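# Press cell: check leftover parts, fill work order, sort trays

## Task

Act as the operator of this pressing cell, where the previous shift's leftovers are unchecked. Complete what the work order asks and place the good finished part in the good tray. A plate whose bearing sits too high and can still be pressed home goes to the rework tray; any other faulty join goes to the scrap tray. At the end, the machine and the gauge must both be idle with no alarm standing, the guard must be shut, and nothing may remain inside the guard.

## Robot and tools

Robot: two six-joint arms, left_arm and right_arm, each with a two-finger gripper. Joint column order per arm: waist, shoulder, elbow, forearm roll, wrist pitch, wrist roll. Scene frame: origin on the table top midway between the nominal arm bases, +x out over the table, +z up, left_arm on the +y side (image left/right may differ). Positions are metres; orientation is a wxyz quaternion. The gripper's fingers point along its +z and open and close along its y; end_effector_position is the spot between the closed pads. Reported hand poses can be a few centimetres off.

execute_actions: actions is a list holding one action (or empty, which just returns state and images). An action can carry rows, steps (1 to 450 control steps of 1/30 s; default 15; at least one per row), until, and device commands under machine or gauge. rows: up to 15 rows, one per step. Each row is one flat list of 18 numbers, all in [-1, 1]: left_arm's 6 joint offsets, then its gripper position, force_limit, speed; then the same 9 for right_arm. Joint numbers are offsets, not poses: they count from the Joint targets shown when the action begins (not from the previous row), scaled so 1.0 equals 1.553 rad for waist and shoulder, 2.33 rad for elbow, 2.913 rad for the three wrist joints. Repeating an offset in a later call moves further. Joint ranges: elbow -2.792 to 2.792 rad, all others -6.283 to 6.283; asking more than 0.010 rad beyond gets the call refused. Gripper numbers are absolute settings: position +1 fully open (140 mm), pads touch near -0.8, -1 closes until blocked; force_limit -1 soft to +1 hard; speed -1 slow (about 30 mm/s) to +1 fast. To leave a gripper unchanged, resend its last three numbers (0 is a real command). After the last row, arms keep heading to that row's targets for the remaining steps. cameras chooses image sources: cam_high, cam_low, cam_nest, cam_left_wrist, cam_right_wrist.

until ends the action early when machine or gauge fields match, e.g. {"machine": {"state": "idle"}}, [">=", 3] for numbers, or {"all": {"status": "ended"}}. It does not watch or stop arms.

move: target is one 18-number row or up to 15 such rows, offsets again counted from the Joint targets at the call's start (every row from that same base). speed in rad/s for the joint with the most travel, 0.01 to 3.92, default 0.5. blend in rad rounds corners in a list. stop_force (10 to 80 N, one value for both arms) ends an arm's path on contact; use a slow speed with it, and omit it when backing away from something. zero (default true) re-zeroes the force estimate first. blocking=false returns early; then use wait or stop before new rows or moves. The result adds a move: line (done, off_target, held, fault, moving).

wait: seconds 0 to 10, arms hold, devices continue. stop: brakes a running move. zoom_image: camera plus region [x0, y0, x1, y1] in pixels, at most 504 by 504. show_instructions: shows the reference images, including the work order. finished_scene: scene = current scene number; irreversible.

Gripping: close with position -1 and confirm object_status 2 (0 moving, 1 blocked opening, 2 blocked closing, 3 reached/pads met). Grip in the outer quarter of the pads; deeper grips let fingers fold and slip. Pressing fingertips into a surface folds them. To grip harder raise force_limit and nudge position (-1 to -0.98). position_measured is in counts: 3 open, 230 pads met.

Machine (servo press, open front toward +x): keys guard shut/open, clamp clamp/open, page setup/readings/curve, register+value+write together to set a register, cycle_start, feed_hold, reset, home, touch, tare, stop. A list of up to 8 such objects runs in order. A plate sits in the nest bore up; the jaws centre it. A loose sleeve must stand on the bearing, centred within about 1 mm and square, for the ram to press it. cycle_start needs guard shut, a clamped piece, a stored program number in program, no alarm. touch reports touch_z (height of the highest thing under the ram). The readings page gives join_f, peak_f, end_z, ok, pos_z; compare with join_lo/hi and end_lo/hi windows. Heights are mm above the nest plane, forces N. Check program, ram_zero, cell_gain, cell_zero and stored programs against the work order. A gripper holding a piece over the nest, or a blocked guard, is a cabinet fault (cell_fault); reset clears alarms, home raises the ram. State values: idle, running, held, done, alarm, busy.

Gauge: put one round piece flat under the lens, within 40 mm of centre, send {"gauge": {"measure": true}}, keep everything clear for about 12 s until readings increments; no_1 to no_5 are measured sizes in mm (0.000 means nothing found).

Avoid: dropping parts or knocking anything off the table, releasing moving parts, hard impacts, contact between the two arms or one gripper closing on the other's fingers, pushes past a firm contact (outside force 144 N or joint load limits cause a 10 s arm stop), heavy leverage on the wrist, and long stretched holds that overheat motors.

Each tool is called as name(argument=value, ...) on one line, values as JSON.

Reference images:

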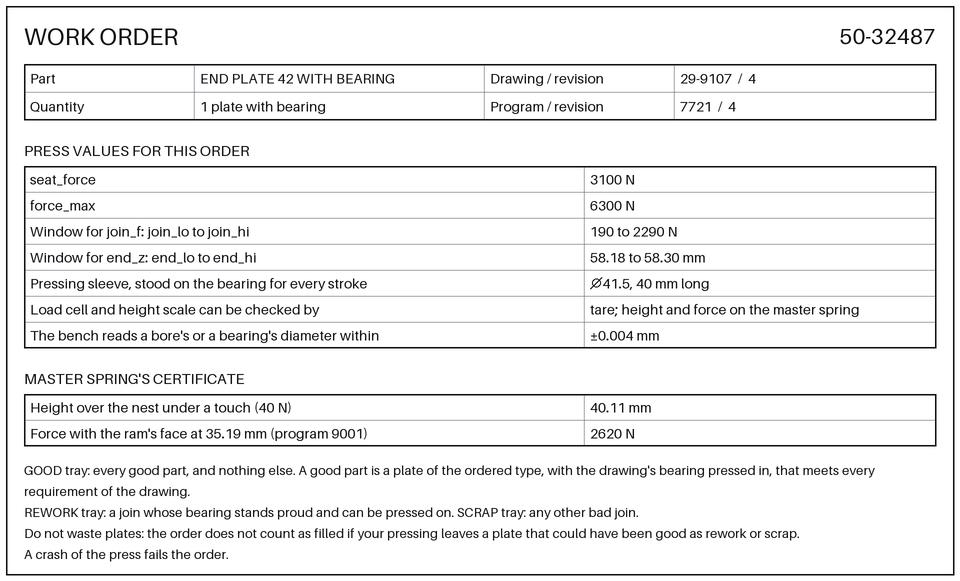

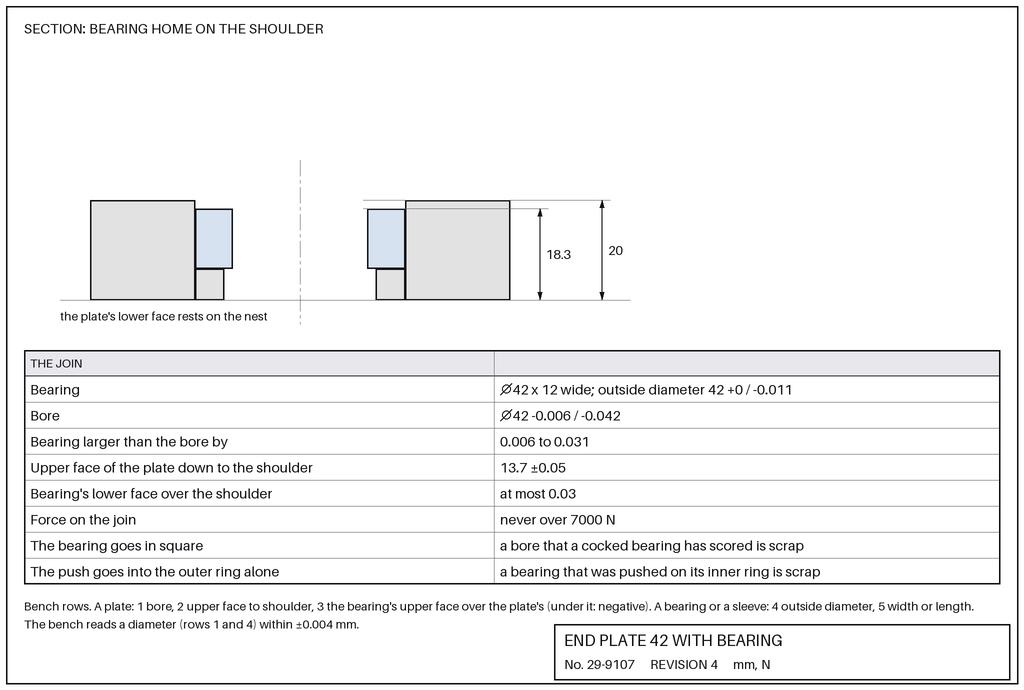

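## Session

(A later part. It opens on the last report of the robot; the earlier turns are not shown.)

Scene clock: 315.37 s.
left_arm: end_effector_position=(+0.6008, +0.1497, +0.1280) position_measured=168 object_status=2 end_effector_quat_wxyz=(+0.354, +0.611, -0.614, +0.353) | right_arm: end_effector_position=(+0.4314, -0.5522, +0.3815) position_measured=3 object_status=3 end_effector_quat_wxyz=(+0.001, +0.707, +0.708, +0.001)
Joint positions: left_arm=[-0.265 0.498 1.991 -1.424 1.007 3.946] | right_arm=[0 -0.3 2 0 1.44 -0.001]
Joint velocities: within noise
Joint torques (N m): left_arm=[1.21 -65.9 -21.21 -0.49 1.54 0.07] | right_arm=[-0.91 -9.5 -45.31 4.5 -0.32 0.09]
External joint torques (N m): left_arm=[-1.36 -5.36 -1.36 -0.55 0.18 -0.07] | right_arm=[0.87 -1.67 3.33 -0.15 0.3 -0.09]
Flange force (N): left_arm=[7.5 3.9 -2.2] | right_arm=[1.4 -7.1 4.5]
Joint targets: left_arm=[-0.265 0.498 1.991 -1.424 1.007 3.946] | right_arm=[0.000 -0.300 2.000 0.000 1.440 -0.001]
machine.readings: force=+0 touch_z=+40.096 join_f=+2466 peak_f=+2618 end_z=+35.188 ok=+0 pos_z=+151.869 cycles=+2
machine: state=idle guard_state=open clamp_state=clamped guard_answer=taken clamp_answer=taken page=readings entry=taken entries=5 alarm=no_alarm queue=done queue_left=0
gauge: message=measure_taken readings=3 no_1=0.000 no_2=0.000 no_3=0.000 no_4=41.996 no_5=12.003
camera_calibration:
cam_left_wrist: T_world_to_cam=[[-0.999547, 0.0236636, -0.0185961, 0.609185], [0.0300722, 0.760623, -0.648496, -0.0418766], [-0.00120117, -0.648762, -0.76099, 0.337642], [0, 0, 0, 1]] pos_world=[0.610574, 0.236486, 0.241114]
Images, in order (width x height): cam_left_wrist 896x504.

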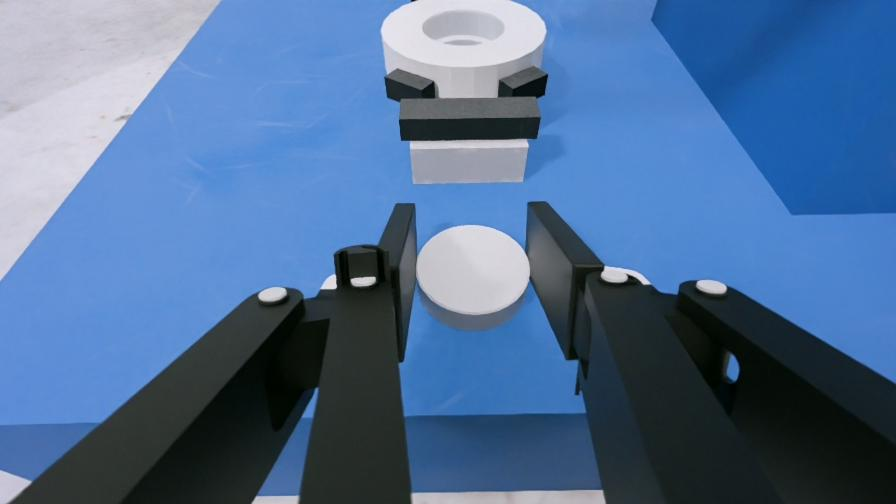

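move(target=[[0.0005,-0.0558,-0.0090,0.0232,0.0057,-0.0432,-1,-0.1,-1,0,0,0,0,0,0,1,1,1],[-0.1223,-0.0290,-0.0470,-0.0074,-0.0369,-0.0714,-1,-0.1,-1,0,0,0,0,0,0,1,1,1],[-0.1223,-0.0090,-0.0425,-0.0189,-0.0381,-0.0532,-1,-0.1,-1,0,0,0,0,0,0,1,1,1]], speed=[0.2,0.25,0.06], blend=[0.02,0.02,0], cameras=["cam_left_wrist","cam_nest"])

zoom_image(camera="cam_left_wrist", region=[400, 200, 550, 360])

zoom_image(camera="cam_nest", region=[310, 200, 470, 330])

Scene clock: 319.03 s.
left_arm: end_effector_position=(+0.6006, +0.0170, +0.1731) position_measured=168 object_status=2 end_effector_quat_wxyz=(+0.354, +0.611, -0.614, +0.353) | right_arm: end_effector_position=(+0.4314, -0.5522, +0.3815) position_measured=3 object_status=3 end_effector_quat_wxyz=(+0.001, +0.707, +0.708, +0.001)
Joint positions: left_arm=[-0.455 0.484 1.892 -1.479 0.896 3.791] | right_arm=[0 -0.3 2 0 1.44 -0.001]
Joint velocities: within noise
Joint torques (N m): left_arm=[1.27 -70.91 -26.65 -0.99 1.82 0.09] | right_arm=[-0.94 -9.7 -45.63 4.51 -0.35 0.13]
External joint torques (N m): left_arm=[-1.41 -3 -0.02 -0.23 -0.38 -0.09] | right_arm=[0.85 -1.19 3.69 -0.16 0.33 -0.13]
Flange force (N): left_arm=[3.6 4.5 -0.9] | right_arm=[1.3 -6.6 5.2]
Joint targets: left_arm=[-0.455 0.484 1.892 -1.479 0.896 3.791] | right_arm=[0.000 -0.300 2.000 0.000 1.440 -0.001]
machine.readings: force=+0 touch_z=+40.096 join_f=+2466 peak_f=+2618 end_z=+35.188 ok=+0 pos_z=+151.869 cycles=+2
machine: state=idle guard_state=open clamp_state=clamped guard_answer=taken clamp_answer=taken page=readings entry=taken entries=5 alarm=no_alarm queue=done queue_left=0
gauge: message=measure_taken readings=3 no_1=0.000 no_2=0.000 no_3=0.000 no_4=41.996 no_5=12.003
move: done
camera_calibration:
cam_left_wrist: T_world_to_cam=[[-0.999565, 0.0223741, -0.0191893, 0.612985], [0.0294757, 0.760937, -0.648155, 0.0886946], [0.0000999949, -0.648439, -0.761266, 0.285133], [0, 0, 0, 1]] pos_world=[0.610076, 0.103686, 0.286313]
Images, in order (width x height): cam_nest 896x504, cam_left_wrist 896x504.

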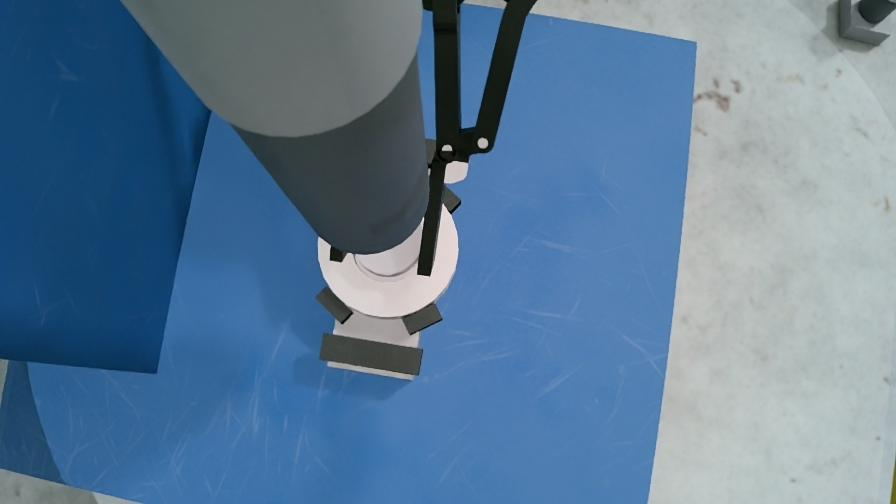

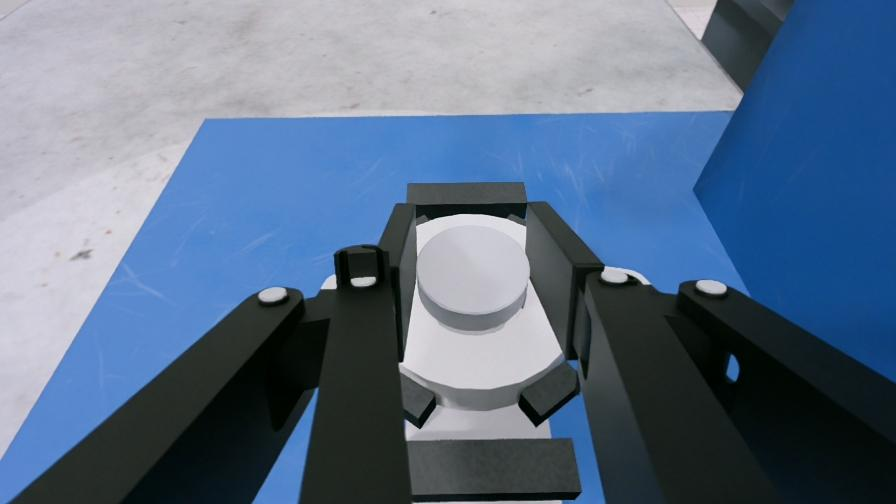

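Scaled by 3.150.

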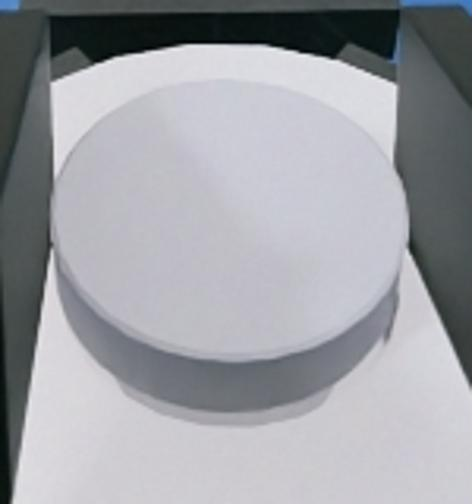

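Scaled by 3.150.

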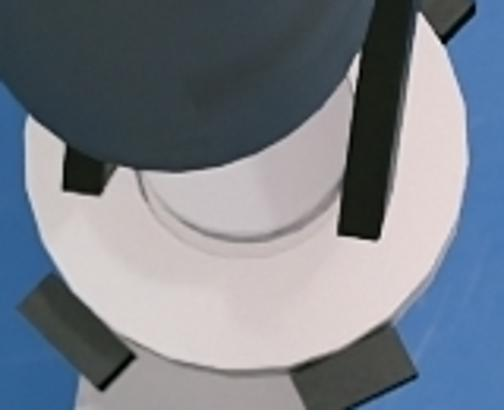

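move(target=[-0.00021,-0.00035,0.00041,-0.00019,-0.00009,0.00017,-1,-0.1,-1,0,0,0,0,0,0,1,1,1], speed=0.02, cameras=[])

move(target=[0,0.0048,0.0011,-0.0027,-0.0003,0.0044,-1,-0.1,-1,0,0,0,0,0,0,1,1,1], speed=0.01, stop_force=10, cameras=["cam_left_wrist","cam_nest"])

zoom_image(camera="cam_left_wrist", region=[400, 200, 550, 360])

Scene clock: 324.23 s.
left_arm: end_effector_position=(+0.6001, +0.0170, +0.1731) position_measured=168 object_status=2 end_effector_quat_wxyz=(+0.354, +0.611, -0.614, +0.353) | right_arm: end_effector_position=(+0.4314, -0.5522, +0.3815) position_measured=3 object_status=3 end_effector_quat_wxyz=(+0.001, +0.707, +0.708, +0.001)
Joint positions: left_arm=[-0.455 0.483 1.893 -1.48 0.896 3.792] | right_arm=[0 -0.3 2 0 1.44 -0.001]
Joint velocities: within noise
Joint torques (N m): left_arm=[1.12 -70.75 -26.69 -1.05 1.8 0.08] | right_arm=[-0.88 -9.69 -45.38 4.49 -0.34 0.14]
External joint torques (N m): left_arm=[-1.26 -3.35 -0.21 -0.18 -0.36 -0.08] | right_arm=[0.78 -1.13 3.44 -0.15 0.31 -0.14]
Flange force (N): left_arm=[3.9 4.4 -1.4] | right_arm=[1.2 -6.2 4.8]
Joint targets: left_arm=[-0.455 0.483 1.893 -1.480 0.896 3.792] | right_arm=[0.000 -0.300 2.000 0.000 1.440 -0.001]
machine.readings: force=+0 touch_z=+40.096 join_f=+2466 peak_f=+2618 end_z=+35.188 ok=+0 pos_z=+151.869 cycles=+2
machine: state=idle guard_state=open clamp_state=clamped guard_answer=taken clamp_answer=taken page=readings entry=taken entries=5 alarm=no_alarm queue=done queue_left=0
gauge: message=measure_taken readings=3 no_1=0.000 no_2=0.000 no_3=0.000 no_4=41.996 no_5=12.003
move: done
No camera images: "cameras" was empty.

Scene clock: 326.23 s.
left_arm: end_effector_position=(+0.6001, +0.0170, +0.1670) position_measured=168 object_status=2 end_effector_quat_wxyz=(+0.354, +0.611, -0.614, +0.353) | right_arm: end_effector_position=(+0.4314, -0.5522, +0.3815) position_measured=3 object_status=3 end_effector_quat_wxyz=(+0.001, +0.707, +0.708, +0.001)
Joint positions: left_arm=[-0.455 0.491 1.896 -1.488 0.895 3.805] | right_arm=[0 -0.3 2 0 1.44 -0.001]
Joint velocities: within noise
Joint torques (N m): left_arm=[4.22 -62.93 -19.13 1.39 -0.42 -0.14] | right_arm=[-1.17 -9.36 -45.42 4.49 -0.33 0.17]
External joint torques (N m): left_arm=[-4.34 -11.49 -7.32 -2.62 1.88 0.14] | right_arm=[1.03 -1.28 3.53 -0.15 0.3 -0.17]
Flange force (N): left_arm=[15.2 3.3 -1.4] | right_arm=[1.7 -6.6 5.0]
Joint targets: left_arm=[-0.455 0.491 1.896 -1.488 0.895 3.805] | right_arm=[0.000 -0.300 2.000 0.000 1.440 -0.001]
machine.readings: force=+0 touch_z=+40.096 join_f=+2466 peak_f=+2618 end_z=+35.188 ok=+0 pos_z=+151.869 cycles=+2
machine: state=idle guard_state=open clamp_state=clamped guard_answer=taken clamp_answer=taken page=readings entry=taken entries=5 alarm=no_alarm queue=done queue_left=0
gauge: message=measure_taken readings=3 no_1=0.000 no_2=0.000 no_3=0.000 no_4=41.996 no_5=12.003
move: done
camera_calibration:
cam_left_wrist: T_world_to_cam=[[-0.999563, 0.0224492, -0.0192531, 0.612476], [0.0295742, 0.760935, -0.648154, 0.0846924], [0.0000998219, -0.64844, -0.761266, 0.280489], [0, 0, 0, 1]] pos_world=[0.609676, 0.103686, 0.280213]
Images, in order (width x height): cam_nest 896x504, cam_left_wrist 896x504.

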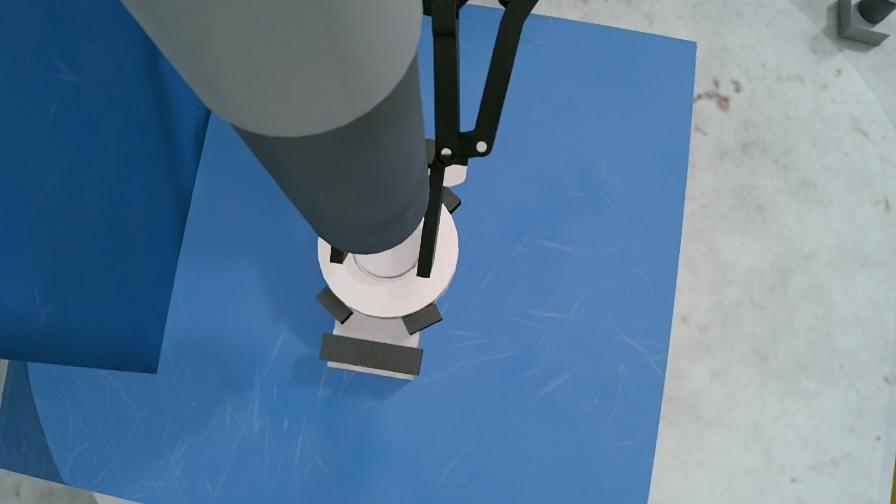

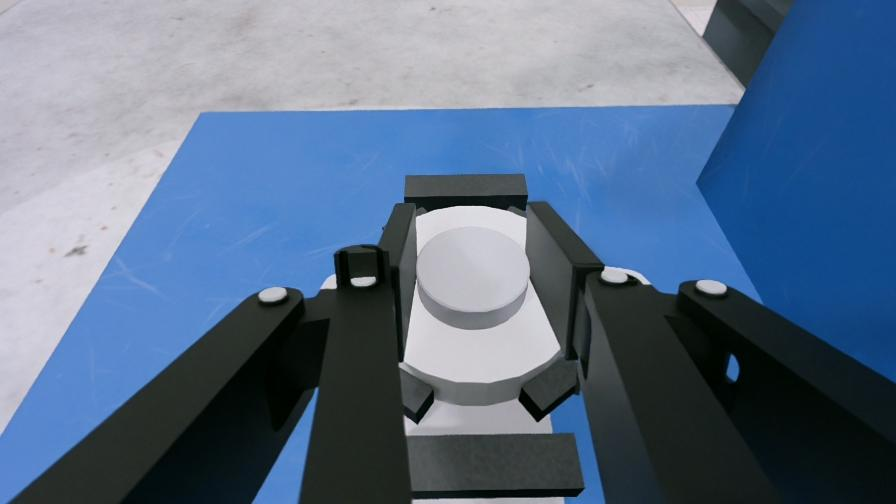

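Scaled by 3.150.

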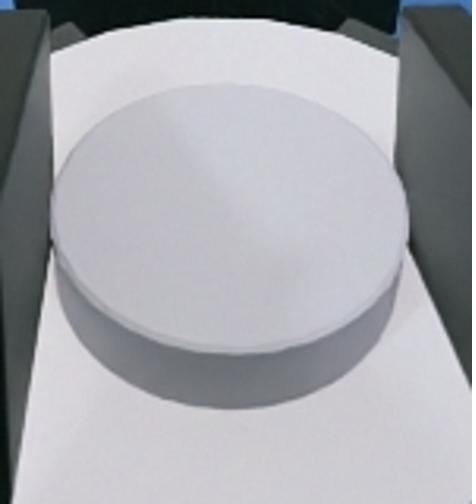

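move(target=[[0,-0.0024,-0.00055,0.00137,0.00014,-0.0022,-1,-0.1,-1,0,0,0,0,0,0,1,1,1],[-0.00051,-0.0022,-0.00076,0.00124,-0.00004,-0.0023,-1,-0.1,-1,0,0,0,0,0,0,1,1,1]], speed=0.03, cameras=["cam_left_wrist","cam_nest"])

zoom_image(camera="cam_left_wrist", region=[400, 200, 550, 360])

zoom_image(camera="cam_nest", region=[310, 200, 470, 330])

Scene clock: 328.40 s.
left_arm: end_effector_position=(+0.6001, +0.0164, +0.1701) position_measured=168 object_status=2 end_effector_quat_wxyz=(+0.354, +0.611, -0.614, +0.353) | right_arm: end_effector_position=(+0.4314, -0.5522, +0.3815) position_measured=3 object_status=3 end_effector_quat_wxyz=(+0.001, +0.707, +0.708, +0.001)
Joint positions: left_arm=[-0.456 0.487 1.894 -1.484 0.895 3.798] | right_arm=[0 -0.3 2 0 1.44 -0.001]
Joint velocities: within noise
Joint torques (N m): left_arm=[1.23 -70.86 -26.54 -1.04 1.52 0.06] | right_arm=[-1.01 -9.42 -45.65 4.46 -0.34 0.12]
External joint torques (N m): left_arm=[-1.34 -3.42 -0.01 -0.18 -0.06 -0.06] | right_arm=[0.96 -1.77 3.6 -0.1 0.32 -0.12]
Flange force (N): left_arm=[3.8 4.7 -1.7] | right_arm=[1.6 -7.5 4.9]
Joint targets: left_arm=[-0.456 0.487 1.894 -1.484 0.895 3.798] | right_arm=[0.000 -0.300 2.000 0.000 1.440 -0.001]
machine.readings: force=+0 touch_z=+40.096 join_f=+2466 peak_f=+2618 end_z=+35.188 ok=+0 pos_z=+151.869 cycles=+2
machine: state=idle guard_state=open clamp_state=clamped guard_answer=taken clamp_answer=taken page=readings entry=taken entries=5 alarm=no_alarm queue=done queue_left=0
gauge: message=measure_taken readings=3 no_1=0.000 no_2=0.000 no_3=0.000 no_4=41.996 no_5=12.003
move: done
camera_calibration:
cam_left_wrist: T_world_to_cam=[[-0.999554, 0.0226155, -0.0195222, 0.612502], [0.0298753, 0.760979, -0.648088, 0.0869546], [0.000199144, -0.648382, -0.761315, 0.282408], [0, 0, 0, 1]] pos_world=[0.609575, 0.103085, 0.283313]
Images, in order (width x height): cam_nest 896x504, cam_left_wrist 896x504.

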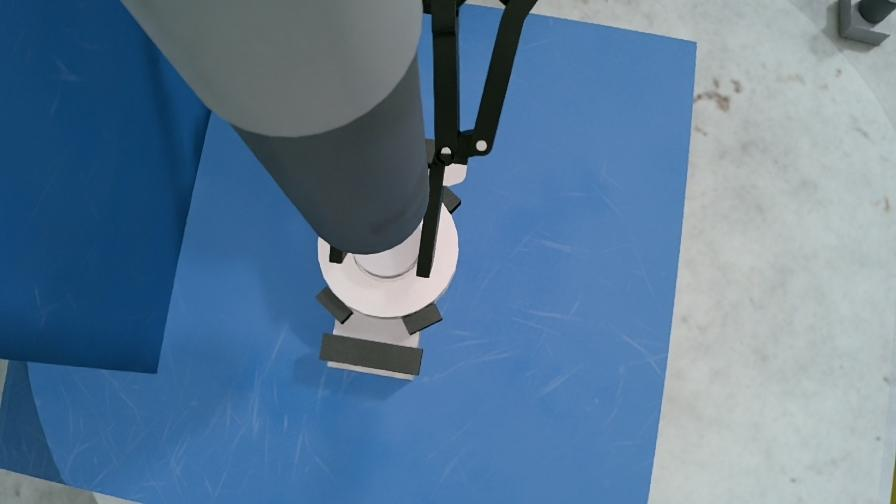

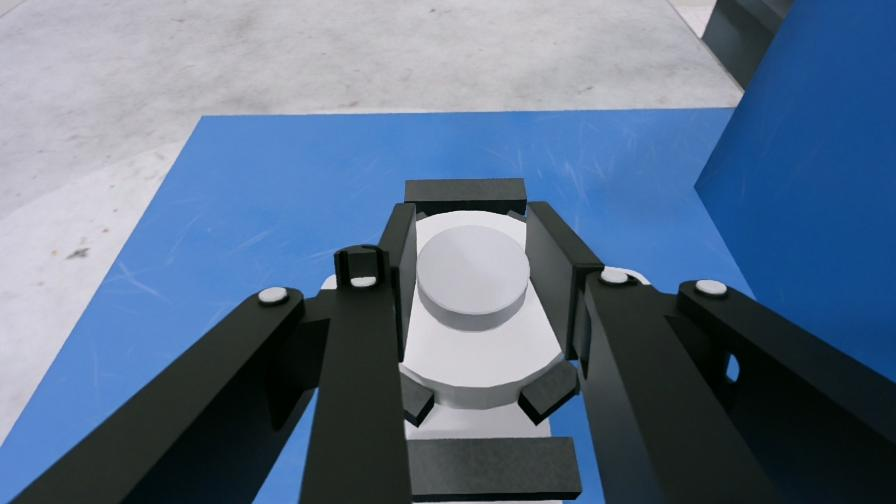

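Scaled by 3.150.

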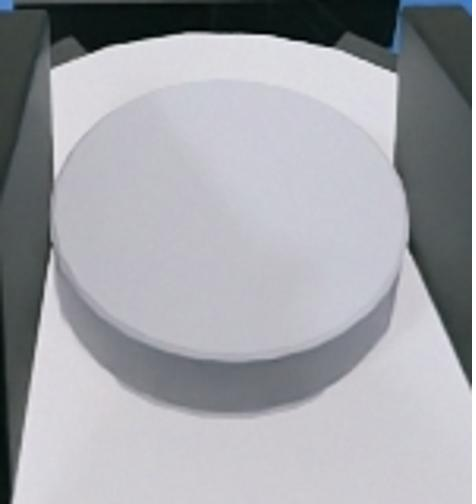

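Scaled by 3.150.

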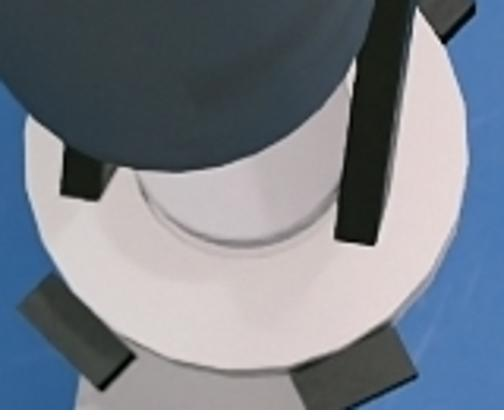

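move(target=[0,0.0006,0.0001,-0.0003,0,0.0005,-1,-0.1,-1,0,0,0,0,0,0,1,1,1], speed=0.01, cameras=[])

execute_actions(actions=[{"rows":[[0,0,0,0,0,0,-0.03,-0.1,-1,0,0,0,0,0,0,1,1,1]],"steps":40}], cameras=["cam_left_wrist","cam_nest"])

zoom_image(camera="cam_left_wrist", region=[400, 200, 550, 360])

zoom_image(camera="cam_nest", region=[310, 200, 470, 330])

Scene clock: 330.57 s.
left_arm: end_effector_position=(+0.6001, +0.0164, +0.1693) position_measured=168 object_status=2 end_effector_quat_wxyz=(+0.354, +0.611, -0.614, +0.353) | right_arm: end_effector_position=(+0.4314, -0.5522, +0.3815) position_measured=3 object_status=3 end_effector_quat_wxyz=(+0.001, +0.707, +0.708, +0.001)
Joint positions: left_arm=[-0.456 0.488 1.894 -1.485 0.895 3.8] | right_arm=[0 -0.3 2 0 1.44 -0.001]
Joint velocities: within noise
Joint torques (N m): left_arm=[1.39 -70.87 -26.41 -1.07 1.87 0.08] | right_arm=[-0.9 -9.75 -45.56 4.45 -0.32 0.19]
External joint torques (N m): left_arm=[-1.51 -3.54 -0.28 -0.16 -0.42 -0.08] | right_arm=[0.8 -1.11 3.67 -0.11 0.3 -0.19]
Flange force (N): left_arm=[4.4 4.6 -1.2] | right_arm=[1.0 -6.5 5.2]
Joint targets: left_arm=[-0.456 0.488 1.894 -1.485 0.895 3.800] | right_arm=[0.000 -0.300 2.000 0.000 1.440 -0.001]
machine.readings: force=+0 touch_z=+40.096 join_f=+2466 peak_f=+2618 end_z=+35.188 ok=+0 pos_z=+151.869 cycles=+2
machine: state=idle guard_state=open clamp_state=clamped guard_answer=taken clamp_answer=taken page=readings entry=taken entries=5 alarm=no_alarm queue=done queue_left=0
gauge: message=measure_taken readings=3 no_1=0.000 no_2=0.000 no_3=0.000 no_4=41.996 no_5=12.003
move: done
No camera images: "cameras" was empty.

Scene clock: 332.10 s.
left_arm: end_effector_position=(+0.6001, +0.0164, +0.1693) position_measured=132 object_status=3 end_effector_quat_wxyz=(+0.354, +0.611, -0.614, +0.353) | right_arm: end_effector_position=(+0.4314, -0.5522, +0.3815) position_measured=3 object_status=3 end_effector_quat_wxyz=(+0.001, +0.707, +0.708, +0.001)
Joint positions: left_arm=[-0.456 0.488 1.894 -1.485 0.895 3.8] | right_arm=[0 -0.3 2 0 1.44 -0.001]
Joint velocities: within noise
Joint torques (N m): left_arm=[1.19 -70.25 -26.05 -0.94 1.68 0.09] | right_arm=[-0.88 -9.78 -45.43 4.46 -0.38 0.09]
External joint torques (N m): left_arm=[-1.33 -4.18 -0.7 -0.29 -0.23 -0.09] | right_arm=[0.75 -0.95 3.5 -0.12 0.36 -0.09]
Flange force (N): left_arm=[5.0 4.4 -1.9] | right_arm=[1.2 -6.0 4.9]
Joint targets: left_arm=[-0.456 0.488 1.894 -1.485 0.895 3.800] | right_arm=[0.000 -0.300 2.000 0.000 1.440 -0.001]
machine.readings: force=+0 touch_z=+40.096 join_f=+2466 peak_f=+2618 end_z=+35.188 ok=+0 pos_z=+151.869 cycles=+2
machine: state=idle guard_state=open clamp_state=clamped guard_answer=taken clamp_answer=taken page=readings entry=taken entries=5 alarm=no_alarm queue=done queue_left=0
gauge: message=measure_taken readings=3 no_1=0.000 no_2=0.000 no_3=0.000 no_4=41.996 no_5=12.003
camera_calibration:
cam_left_wrist: T_world_to_cam=[[-0.999563, 0.0225145, -0.0191774, 0.612506], [0.0295749, 0.760933, -0.648156, 0.0866401], [-0.0000001793, -0.64844, -0.761266, 0.281912], [0, 0, 0, 1]] pos_world=[0.609675, 0.103085, 0.282513]
Images, in order (width x height): cam_nest 896x504, cam_left_wrist 896x504.

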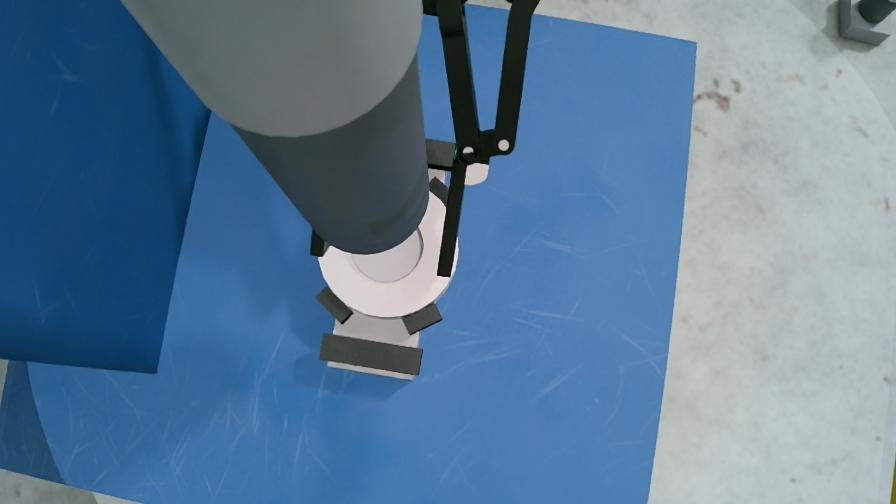

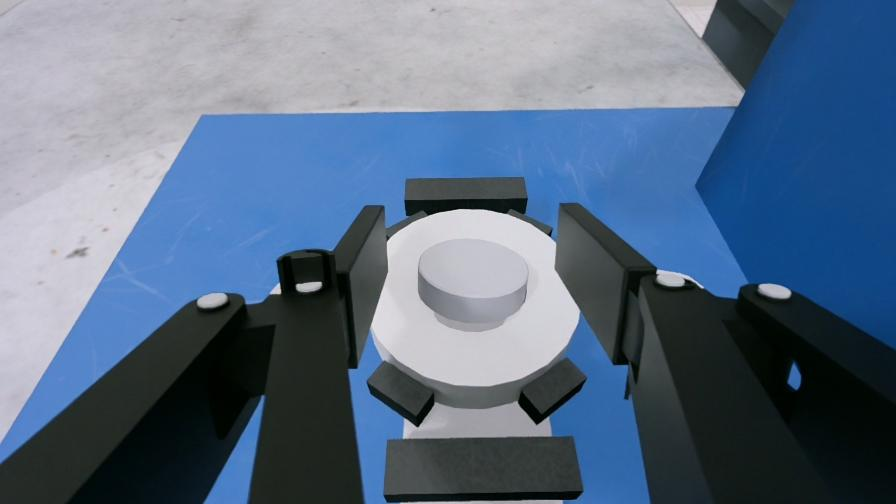

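Scaled by 3.150.

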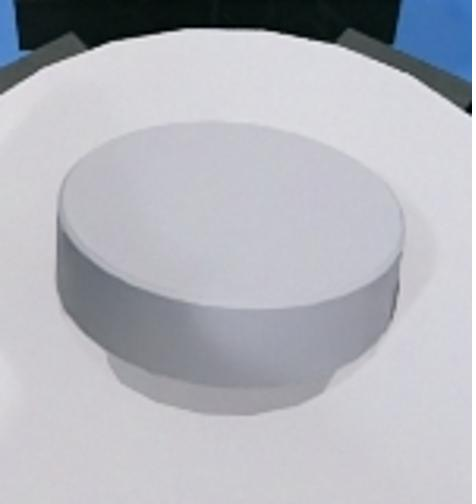

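Scaled by 3.150.

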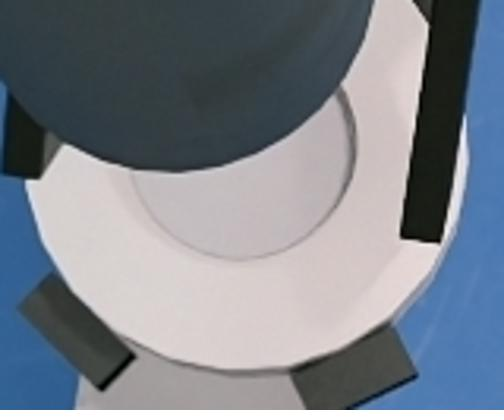

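execute_actions(actions=[{"rows":[[0,0,0,0,0,0,-1,-0.1,-1,0,0,0,0,0,0,1,1,1]],"steps":45}], cameras=["cam_left_wrist"])

zoom_image(camera="cam_left_wrist", region=[400, 200, 550, 360])

Scene clock: 336.17 s.
left_arm: end_effector_position=(+0.6001, +0.0164, +0.1693) position_measured=168 object_status=2 end_effector_quat_wxyz=(+0.354, +0.611, -0.614, +0.353) | right_arm: end_effector_position=(+0.4314, -0.5522, +0.3815) position_measured=3 object_status=3 end_effector_quat_wxyz=(+0.001, +0.707, +0.708, +0.001)
Joint positions: left_arm=[-0.456 0.488 1.894 -1.485 0.895 3.8] | right_arm=[0 -0.3 2 0 1.44 -0.001]
Joint velocities: within noise
Joint torques (N m): left_arm=[1.14 -66 -32.01 -2.99 -1.59 0.15] | right_arm=[-0.66 -9.47 -45.46 4.51 -0.27 0.11]
External joint torques (N m): left_arm=[-1.23 -8.63 5.35 1.76 3.05 -0.15] | right_arm=[0.57 -1.39 3.62 -0.18 0.25 -0.11]
Flange force (N): left_arm=[4.7 16.6 -14.7] | right_arm=[0.6 -6.9 5.2]
Joint targets: left_arm=[-0.456 0.488 1.894 -1.485 0.895 3.800] | right_arm=[0.000 -0.300 2.000 0.000 1.440 -0.001]
machine.readings: force=+0 touch_z=+40.096 join_f=+2466 peak_f=+2618 end_z=+35.188 ok=+0 pos_z=+151.869 cycles=+2
machine: state=idle guard_state=open clamp_state=clamped guard_answer=taken clamp_answer=taken page=readings entry=taken entries=5 alarm=no_alarm queue=done queue_left=0
gauge: message=measure_taken readings=3 no_1=0.000 no_2=0.000 no_3=0.000 no_4=41.996 no_5=12.003
camera_calibration:
cam_left_wrist: T_world_to_cam=[[-0.999563, 0.0225138, -0.0191768, 0.612508], [0.029574, 0.760933, -0.648156, 0.0867167], [-0.0000001777, -0.64844, -0.761266, 0.281847], [0, 0, 0, 1]] pos_world=[0.609675, 0.102985, 0.282513]
Images, in order (width x height): cam_left_wrist 896x504.

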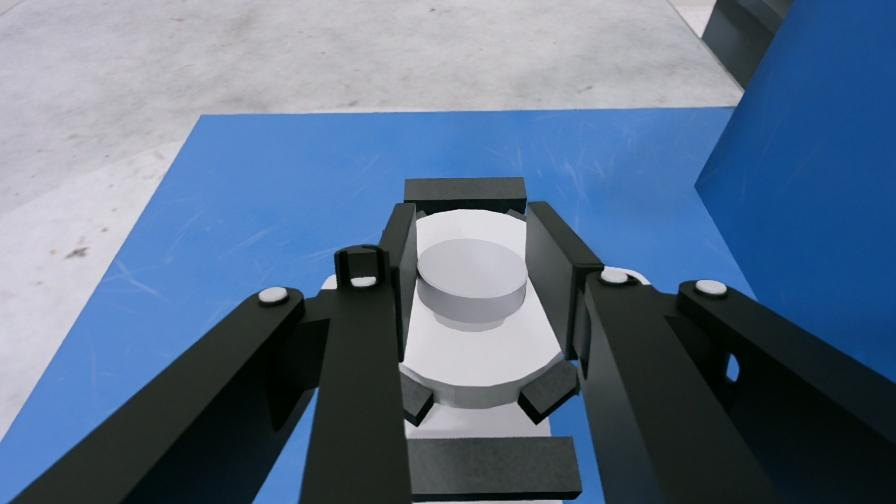

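Scaled by 3.150.

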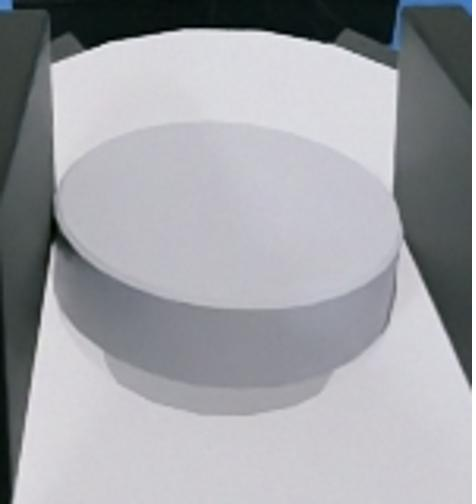

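move(target=[[0,-0.0200,-0.0045,0.0114,0.0012,-0.0182,-1,-0.1,-1,0,0,0,0,0,0,1,1,1],[0.1235,-0.0493,0.0326,0.0441,0.0442,0.0069,-1,-0.1,-1,0,0,0,0,0,0,1,1,1],[0.1235,-0.0138,0.0387,0.0293,0.0405,0.0346,-1,-0.1,-1,0,0,0,0,0,0,1,1,1],[0.1230,0.0064,0.0416,0.0209,0.0384,0.0501,-1,-0.1,-1,0,0,0,0,0,0,1,1,1]], speed=[0.1,0.25,0.15,0.02], blend=[0.01,0.02,0,0], cameras=["cam_left_wrist"])

execute_actions(actions=[{"rows":[[0,0,0,0,0,0,-0.03,-0.1,-1,0,0,0,0,0,0,1,1,1]],"steps":40}], cameras=["cam_left_wrist"])

zoom_image(camera="cam_left_wrist", region=[370, 200, 570, 360])

Scene clock: 342.67 s.
left_arm: end_effector_position=(+0.6009, +0.1497, +0.1277) position_measured=168 object_status=2 end_effector_quat_wxyz=(+0.354, +0.611, -0.614, +0.353) | right_arm: end_effector_position=(+0.4314, -0.5522, +0.3815) position_measured=3 object_status=3 end_effector_quat_wxyz=(+0.001, +0.707, +0.708, +0.001)
Joint positions: left_arm=[-0.265 0.498 1.991 -1.424 1.006 3.945] | right_arm=[0 -0.3 2 0 1.44 -0.001]
Joint velocities: within noise
Joint torques (N m): left_arm=[0 -39.51 -6.17 5.81 -6.9 0.12] | right_arm=[-0.74 -9.67 -45.48 4.51 -0.33 0.17]
External joint torques (N m): left_arm=[-0.14 -31.83 -16.4 -6.85 8.62 -0.12] | right_arm=[0.68 -1.35 3.54 -0.16 0.32 -0.17]
Flange force (N): left_arm=[38.5 3.9 -23.1] | right_arm=[0.7 -6.7 4.9]
Joint targets: left_arm=[-0.265 0.498 1.991 -1.424 1.006 3.945] | right_arm=[0.000 -0.300 2.000 0.000 1.440 -0.001]
machine.readings: force=+0 touch_z=+40.096 join_f=+2466 peak_f=+2618 end_z=+35.188 ok=+0 pos_z=+151.869 cycles=+2
machine: state=idle guard_state=open clamp_state=clamped guard_answer=taken clamp_answer=taken page=readings entry=taken entries=5 alarm=no_alarm queue=done queue_left=0
gauge: message=measure_taken readings=3 no_1=0.000 no_2=0.000 no_3=0.000 no_4=41.996 no_5=12.003
move: done
camera_calibration:
cam_left_wrist: T_world_to_cam=[[-0.999576, 0.0231014, -0.0177142, 0.609224], [0.0290727, 0.760826, -0.648305, -0.0414171], [-0.00149934, -0.648545, -0.761175, 0.337599], [0, 0, 0, 1]] pos_world=[0.610676, 0.236386, 0.240913]
Images, in order (width x height): cam_left_wrist 896x504.

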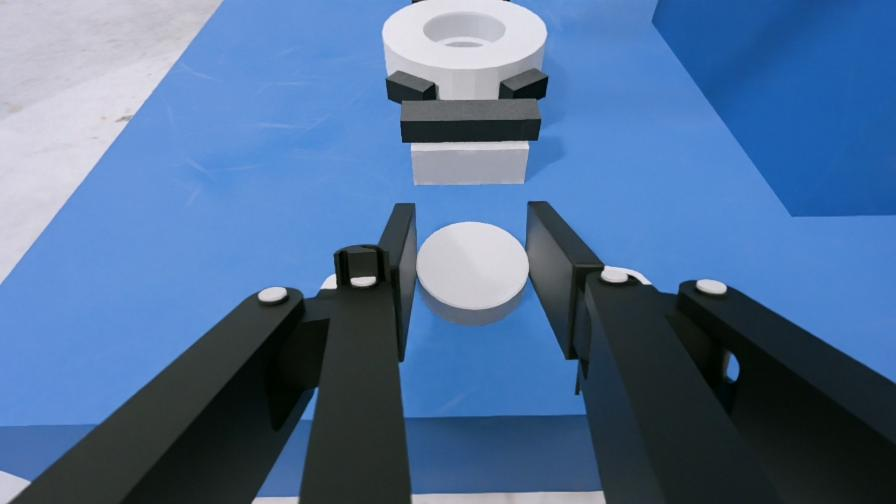

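Scene clock: 344.20 s.
left_arm: end_effector_position=(+0.6009, +0.1498, +0.1277) position_measured=132 object_status=3 end_effector_quat_wxyz=(+0.354, +0.611, -0.614, +0.353) | right_arm: end_effector_position=(+0.4314, -0.5522, +0.3815) position_measured=3 object_status=3 end_effector_quat_wxyz=(+0.001, +0.707, +0.708, +0.001)
Joint positions: left_arm=[-0.265 0.498 1.991 -1.424 1.006 3.945] | right_arm=[0 -0.3 2 0 1.44 -0.001]
Joint velocities: within noise
Joint torques (N m): left_arm=[1.24 -67.47 -21.9 -0.76 2.01 0.06] | right_arm=[-0.72 -9.47 -45.59 4.52 -0.36 0.13]
External joint torques (N m): left_arm=[-1.38 -3.87 -0.74 -0.27 -0.29 -0.06] | right_arm=[0.63 -1.42 3.67 -0.18 0.35 -0.13]
Flange force (N): left_arm=[5.7 3.5 -0.9] | right_arm=[0.7 -7.0 5.1]
Joint targets: left_arm=[-0.265 0.498 1.991 -1.424 1.006 3.945] | right_arm=[0.000 -0.300 2.000 0.000 1.440 -0.001]
machine.readings: force=+0 touch_z=+40.096 join_f=+2466 peak_f=+2618 end_z=+35.188 ok=+0 pos_z=+151.869 cycles=+2
machine: state=idle guard_state=open clamp_state=clamped guard_answer=taken clamp_answer=taken page=readings entry=taken entries=5 alarm=no_alarm queue=done queue_left=0
gauge: message=measure_taken readings=3 no_1=0.000 no_2=0.000 no_3=0.000 no_4=41.996 no_5=12.003
camera_calibration:
cam_left_wrist: T_world_to_cam=[[-0.999576, 0.0231031, -0.0177104, 0.609223], [0.0290717, 0.760917, -0.648198, -0.041464], [-0.00149929, -0.648438, -0.761266, 0.337595], [0, 0, 0, 1]] pos_world=[0.610676, 0.236385, 0.240913]
Images, in order (width x height): cam_left_wrist 896x504.

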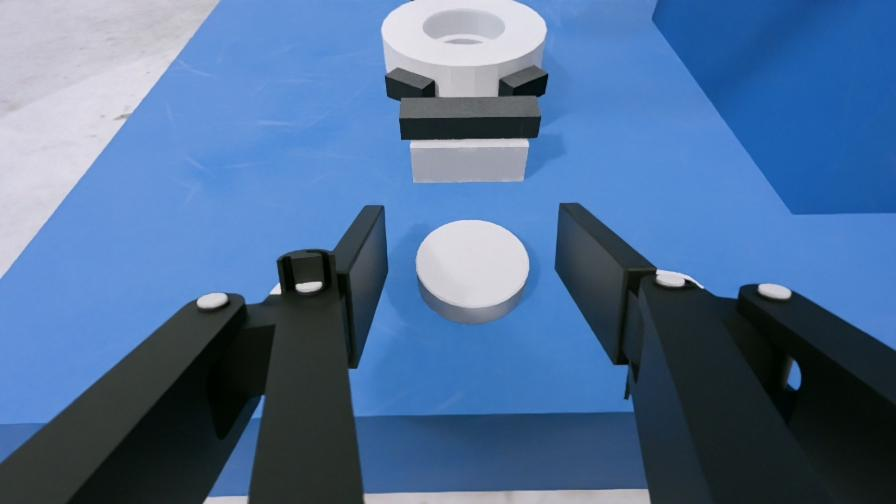

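Scaled by 2.520.

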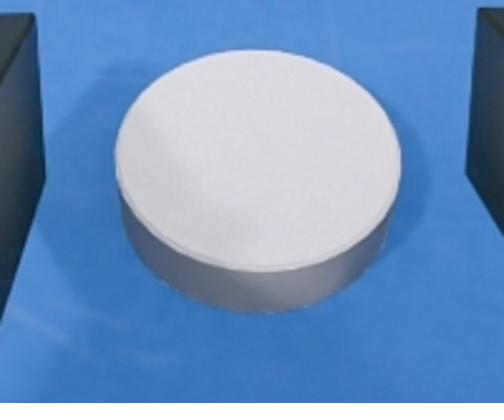

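move(target=[-0.00245,0.00036,-0.00045,-0.00086,-0.00076,-0.00033,-0.03,-0.1,-1,0,0,0,0,0,0,1,1,1], speed=0.03, cameras=[])

execute_actions(actions=[{"rows":[[0,0,0,0,0,0,-1,-0.1,-1,0,0,0,0,0,0,1,1,1]],"steps":45}], cameras=["cam_left_wrist"])

zoom_image(camera="cam_left_wrist", region=[400, 200, 550, 360])

Scene clock: 347.07 s.
left_arm: end_effector_position=(+0.6009, +0.1473, +0.1277) position_measured=132 object_status=3 end_effector_quat_wxyz=(+0.354, +0.611, -0.614, +0.353) | right_arm: end_effector_position=(+0.4314, -0.5522, +0.3815) position_measured=3 object_status=3 end_effector_quat_wxyz=(+0.001, +0.707, +0.708, +0.001)
Joint positions: left_arm=[-0.268 0.499 1.99 -1.426 1.004 3.944] | right_arm=[0 -0.3 2 0 1.44 -0.001]
Joint velocities: within noise
Joint torques (N m): left_arm=[1.47 -67.25 -21.95 -0.71 1.99 0.07] | right_arm=[-0.87 -9.54 -45.22 4.47 -0.3 0.09]
External joint torques (N m): left_arm=[-1.63 -3.97 -0.51 -0.32 -0.28 -0.07] | right_arm=[0.79 -1.41 3.24 -0.12 0.29 -0.09]
Flange force (N): left_arm=[5.9 4.2 -0.7] | right_arm=[1.3 -6.5 4.5]
Joint targets: left_arm=[-0.268 0.499 1.990 -1.426 1.004 3.944] | right_arm=[0.000 -0.300 2.000 0.000 1.440 -0.001]
machine.readings: force=+0 touch_z=+40.096 join_f=+2466 peak_f=+2618 end_z=+35.188 ok=+0 pos_z=+151.869 cycles=+2
machine: state=idle guard_state=open clamp_state=clamped guard_answer=taken clamp_answer=taken page=readings entry=taken entries=5 alarm=no_alarm queue=done queue_left=0
gauge: message=measure_taken readings=3 no_1=0.000 no_2=0.000 no_3=0.000 no_4=41.996 no_5=12.003
move: done
No camera images: "cameras" was empty.

Scene clock: 348.77 s.
left_arm: end_effector_position=(+0.6009, +0.1473, +0.1277) position_measured=168 object_status=2 end_effector_quat_wxyz=(+0.354, +0.611, -0.614, +0.353) | right_arm: end_effector_position=(+0.4314, -0.5522, +0.3815) position_measured=3 object_status=3 end_effector_quat_wxyz=(+0.001, +0.707, +0.708, +0.001)
Joint positions: left_arm=[-0.268 0.499 1.99 -1.426 1.004 3.944] | right_arm=[0 -0.3 2 0 1.44 -0.001]
Joint velocities: within noise
Joint torques (N m): left_arm=[1.05 -66.25 -21.42 -0.54 1.58 0.08] | right_arm=[-1 -9.29 -45.37 4.47 -0.32 0.16]
External joint torques (N m): left_arm=[-1.19 -5.14 -1.17 -0.5 0.14 -0.09] | right_arm=[0.94 -1.84 3.29 -0.11 0.3 -0.16]
Flange force (N): left_arm=[7.0 3.9 -2.3] | right_arm=[1.4 -7.3 4.4]
Joint targets: left_arm=[-0.268 0.499 1.990 -1.426 1.004 3.944] | right_arm=[0.000 -0.300 2.000 0.000 1.440 -0.001]
machine.readings: force=+0 touch_z=+40.096 join_f=+2466 peak_f=+2618 end_z=+35.188 ok=+0 pos_z=+151.869 cycles=+2
machine: state=idle guard_state=open clamp_state=clamped guard_answer=taken clamp_answer=taken page=readings entry=taken entries=5 alarm=no_alarm queue=done queue_left=0
gauge: message=measure_taken readings=3 no_1=0.000 no_2=0.000 no_3=0.000 no_4=41.996 no_5=12.003
camera_calibration:
cam_left_wrist: T_world_to_cam=[[-0.999576, 0.0231031, -0.0177104, 0.609281], [0.0290717, 0.760917, -0.648198, -0.0395618], [-0.00149929, -0.648438, -0.761266, 0.335974], [0, 0, 0, 1]] pos_world=[0.610676, 0.233885, 0.240913]
Images, in order (width x height): cam_left_wrist 896x504.

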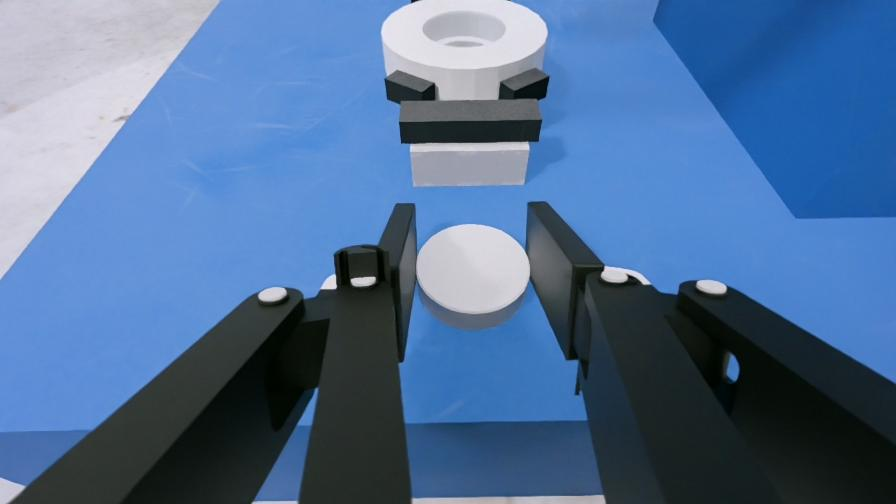

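Scaled by 3.150.

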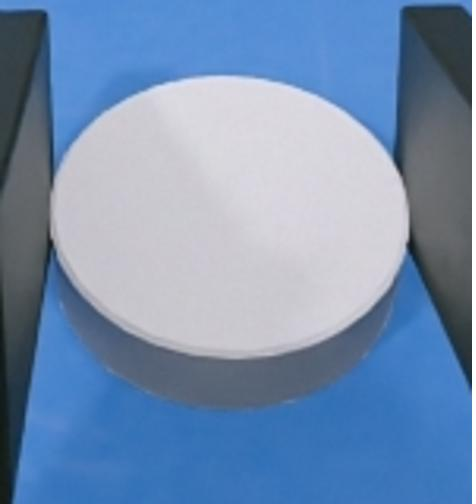

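move(target=[[0.0024,-0.0564,-0.0086,0.0239,0.0068,-0.0425,-1,-0.1,-1,0,0,0,0,0,0,1,1,1],[-0.1212,-0.0301,-0.0461,-0.0072,-0.0362,-0.0705,-1,-0.1,-1,0,0,0,0,0,0,1,1,1],[-0.1212,-0.0101,-0.0415,-0.0186,-0.0374,-0.0523,-1,-0.1,-1,0,0,0,0,0,0,1,1,1]], speed=[0.2,0.25,0.06], blend=[0.02,0.02,0], cameras=["cam_left_wrist","cam_nest"])

zoom_image(camera="cam_left_wrist", region=[400, 200, 550, 360])

zoom_image(camera="cam_nest", region=[340, 220, 440, 300])

Scene clock: 352.80 s.
left_arm: end_effector_position=(+0.5992, +0.0159, +0.1732) position_measured=168 object_status=2 end_effector_quat_wxyz=(+0.354, +0.611, -0.614, +0.353) | right_arm: end_effector_position=(+0.4314, -0.5522, +0.3815) position_measured=3 object_status=3 end_effector_quat_wxyz=(+0.001, +0.707, +0.708, +0.001)
Joint positions: left_arm=[-0.457 0.483 1.893 -1.481 0.895 3.792] | right_arm=[0 -0.3 2 0 1.44 -0.001]
Joint velocities: within noise
Joint torques (N m): left_arm=[1.29 -70.75 -26.64 -1.01 1.84 0.07] | right_arm=[-1.08 -9.73 -45.56 4.52 -0.35 0.15]
External joint torques (N m): left_arm=[-1.46 -2.77 0.02 -0.21 -0.41 -0.07] | right_arm=[1.02 -1.25 3.69 -0.18 0.33 -0.15]
Flange force (N): left_arm=[3.4 4.4 -0.6] | right_arm=[1.7 -6.7 5.2]
Joint targets: left_arm=[-0.457 0.483 1.893 -1.481 0.895 3.792] | right_arm=[0.000 -0.300 2.000 0.000 1.440 -0.001]
machine.readings: force=+0 touch_z=+40.096 join_f=+2466 peak_f=+2618 end_z=+35.188 ok=+0 pos_z=+151.869 cycles=+2
machine: state=idle guard_state=open clamp_state=clamped guard_answer=taken clamp_answer=taken page=readings entry=taken entries=5 alarm=no_alarm queue=done queue_left=0
gauge: message=measure_taken readings=3 no_1=0.000 no_2=0.000 no_3=0.000 no_4=41.996 no_5=12.003
move: done
camera_calibration:
cam_left_wrist: T_world_to_cam=[[-0.999541, 0.0233623, -0.0192615, 0.611715], [0.0302746, 0.760583, -0.648535, 0.0892909], [-0.000501317, -0.648821, -0.760941, 0.284809], [0, 0, 0, 1]] pos_world=[0.608874, 0.102586, 0.286414]
Images, in order (width x height): cam_nest 896x504, cam_left_wrist 896x504.

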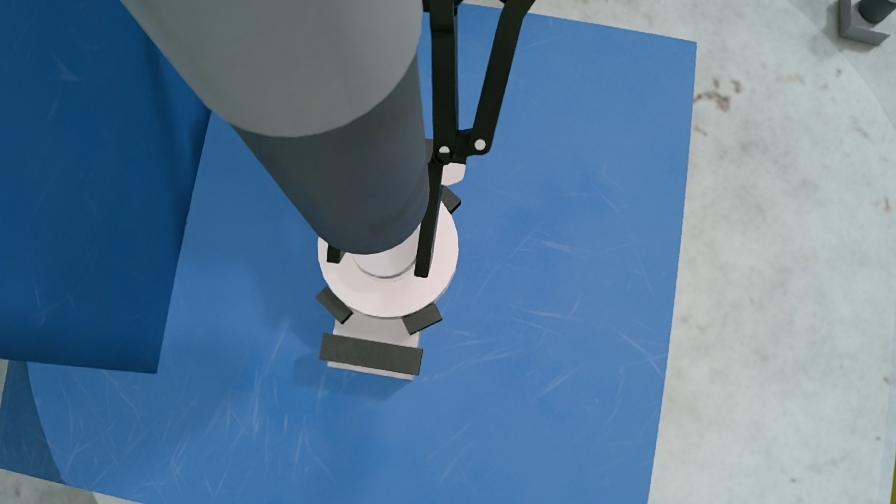

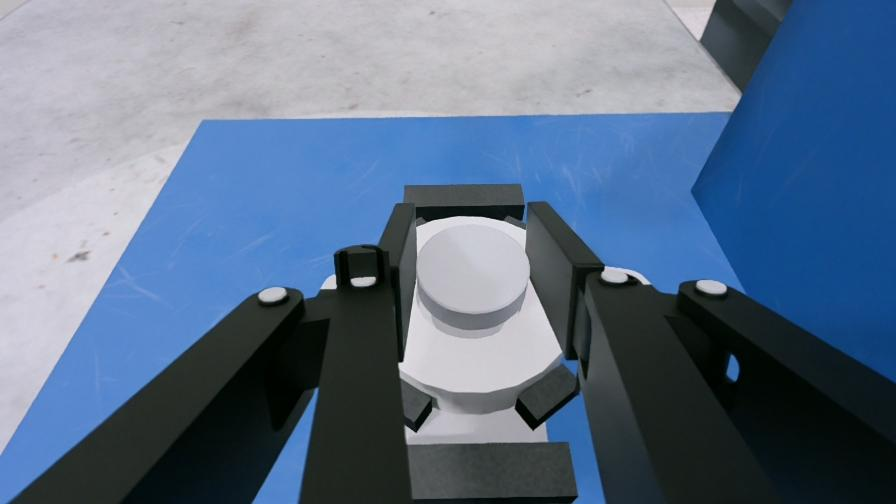

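Scaled by 3.150.

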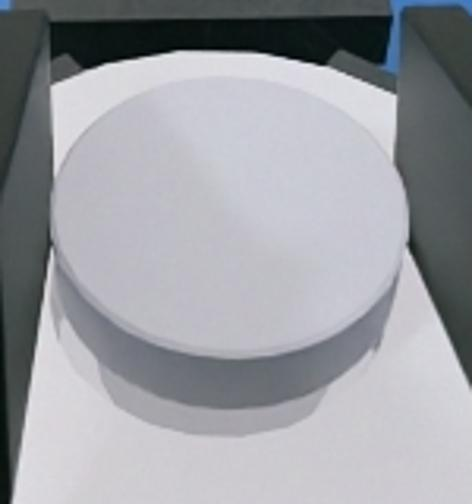

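Scaled by 5.040.

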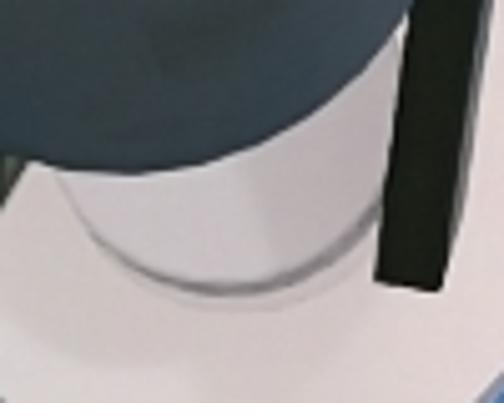

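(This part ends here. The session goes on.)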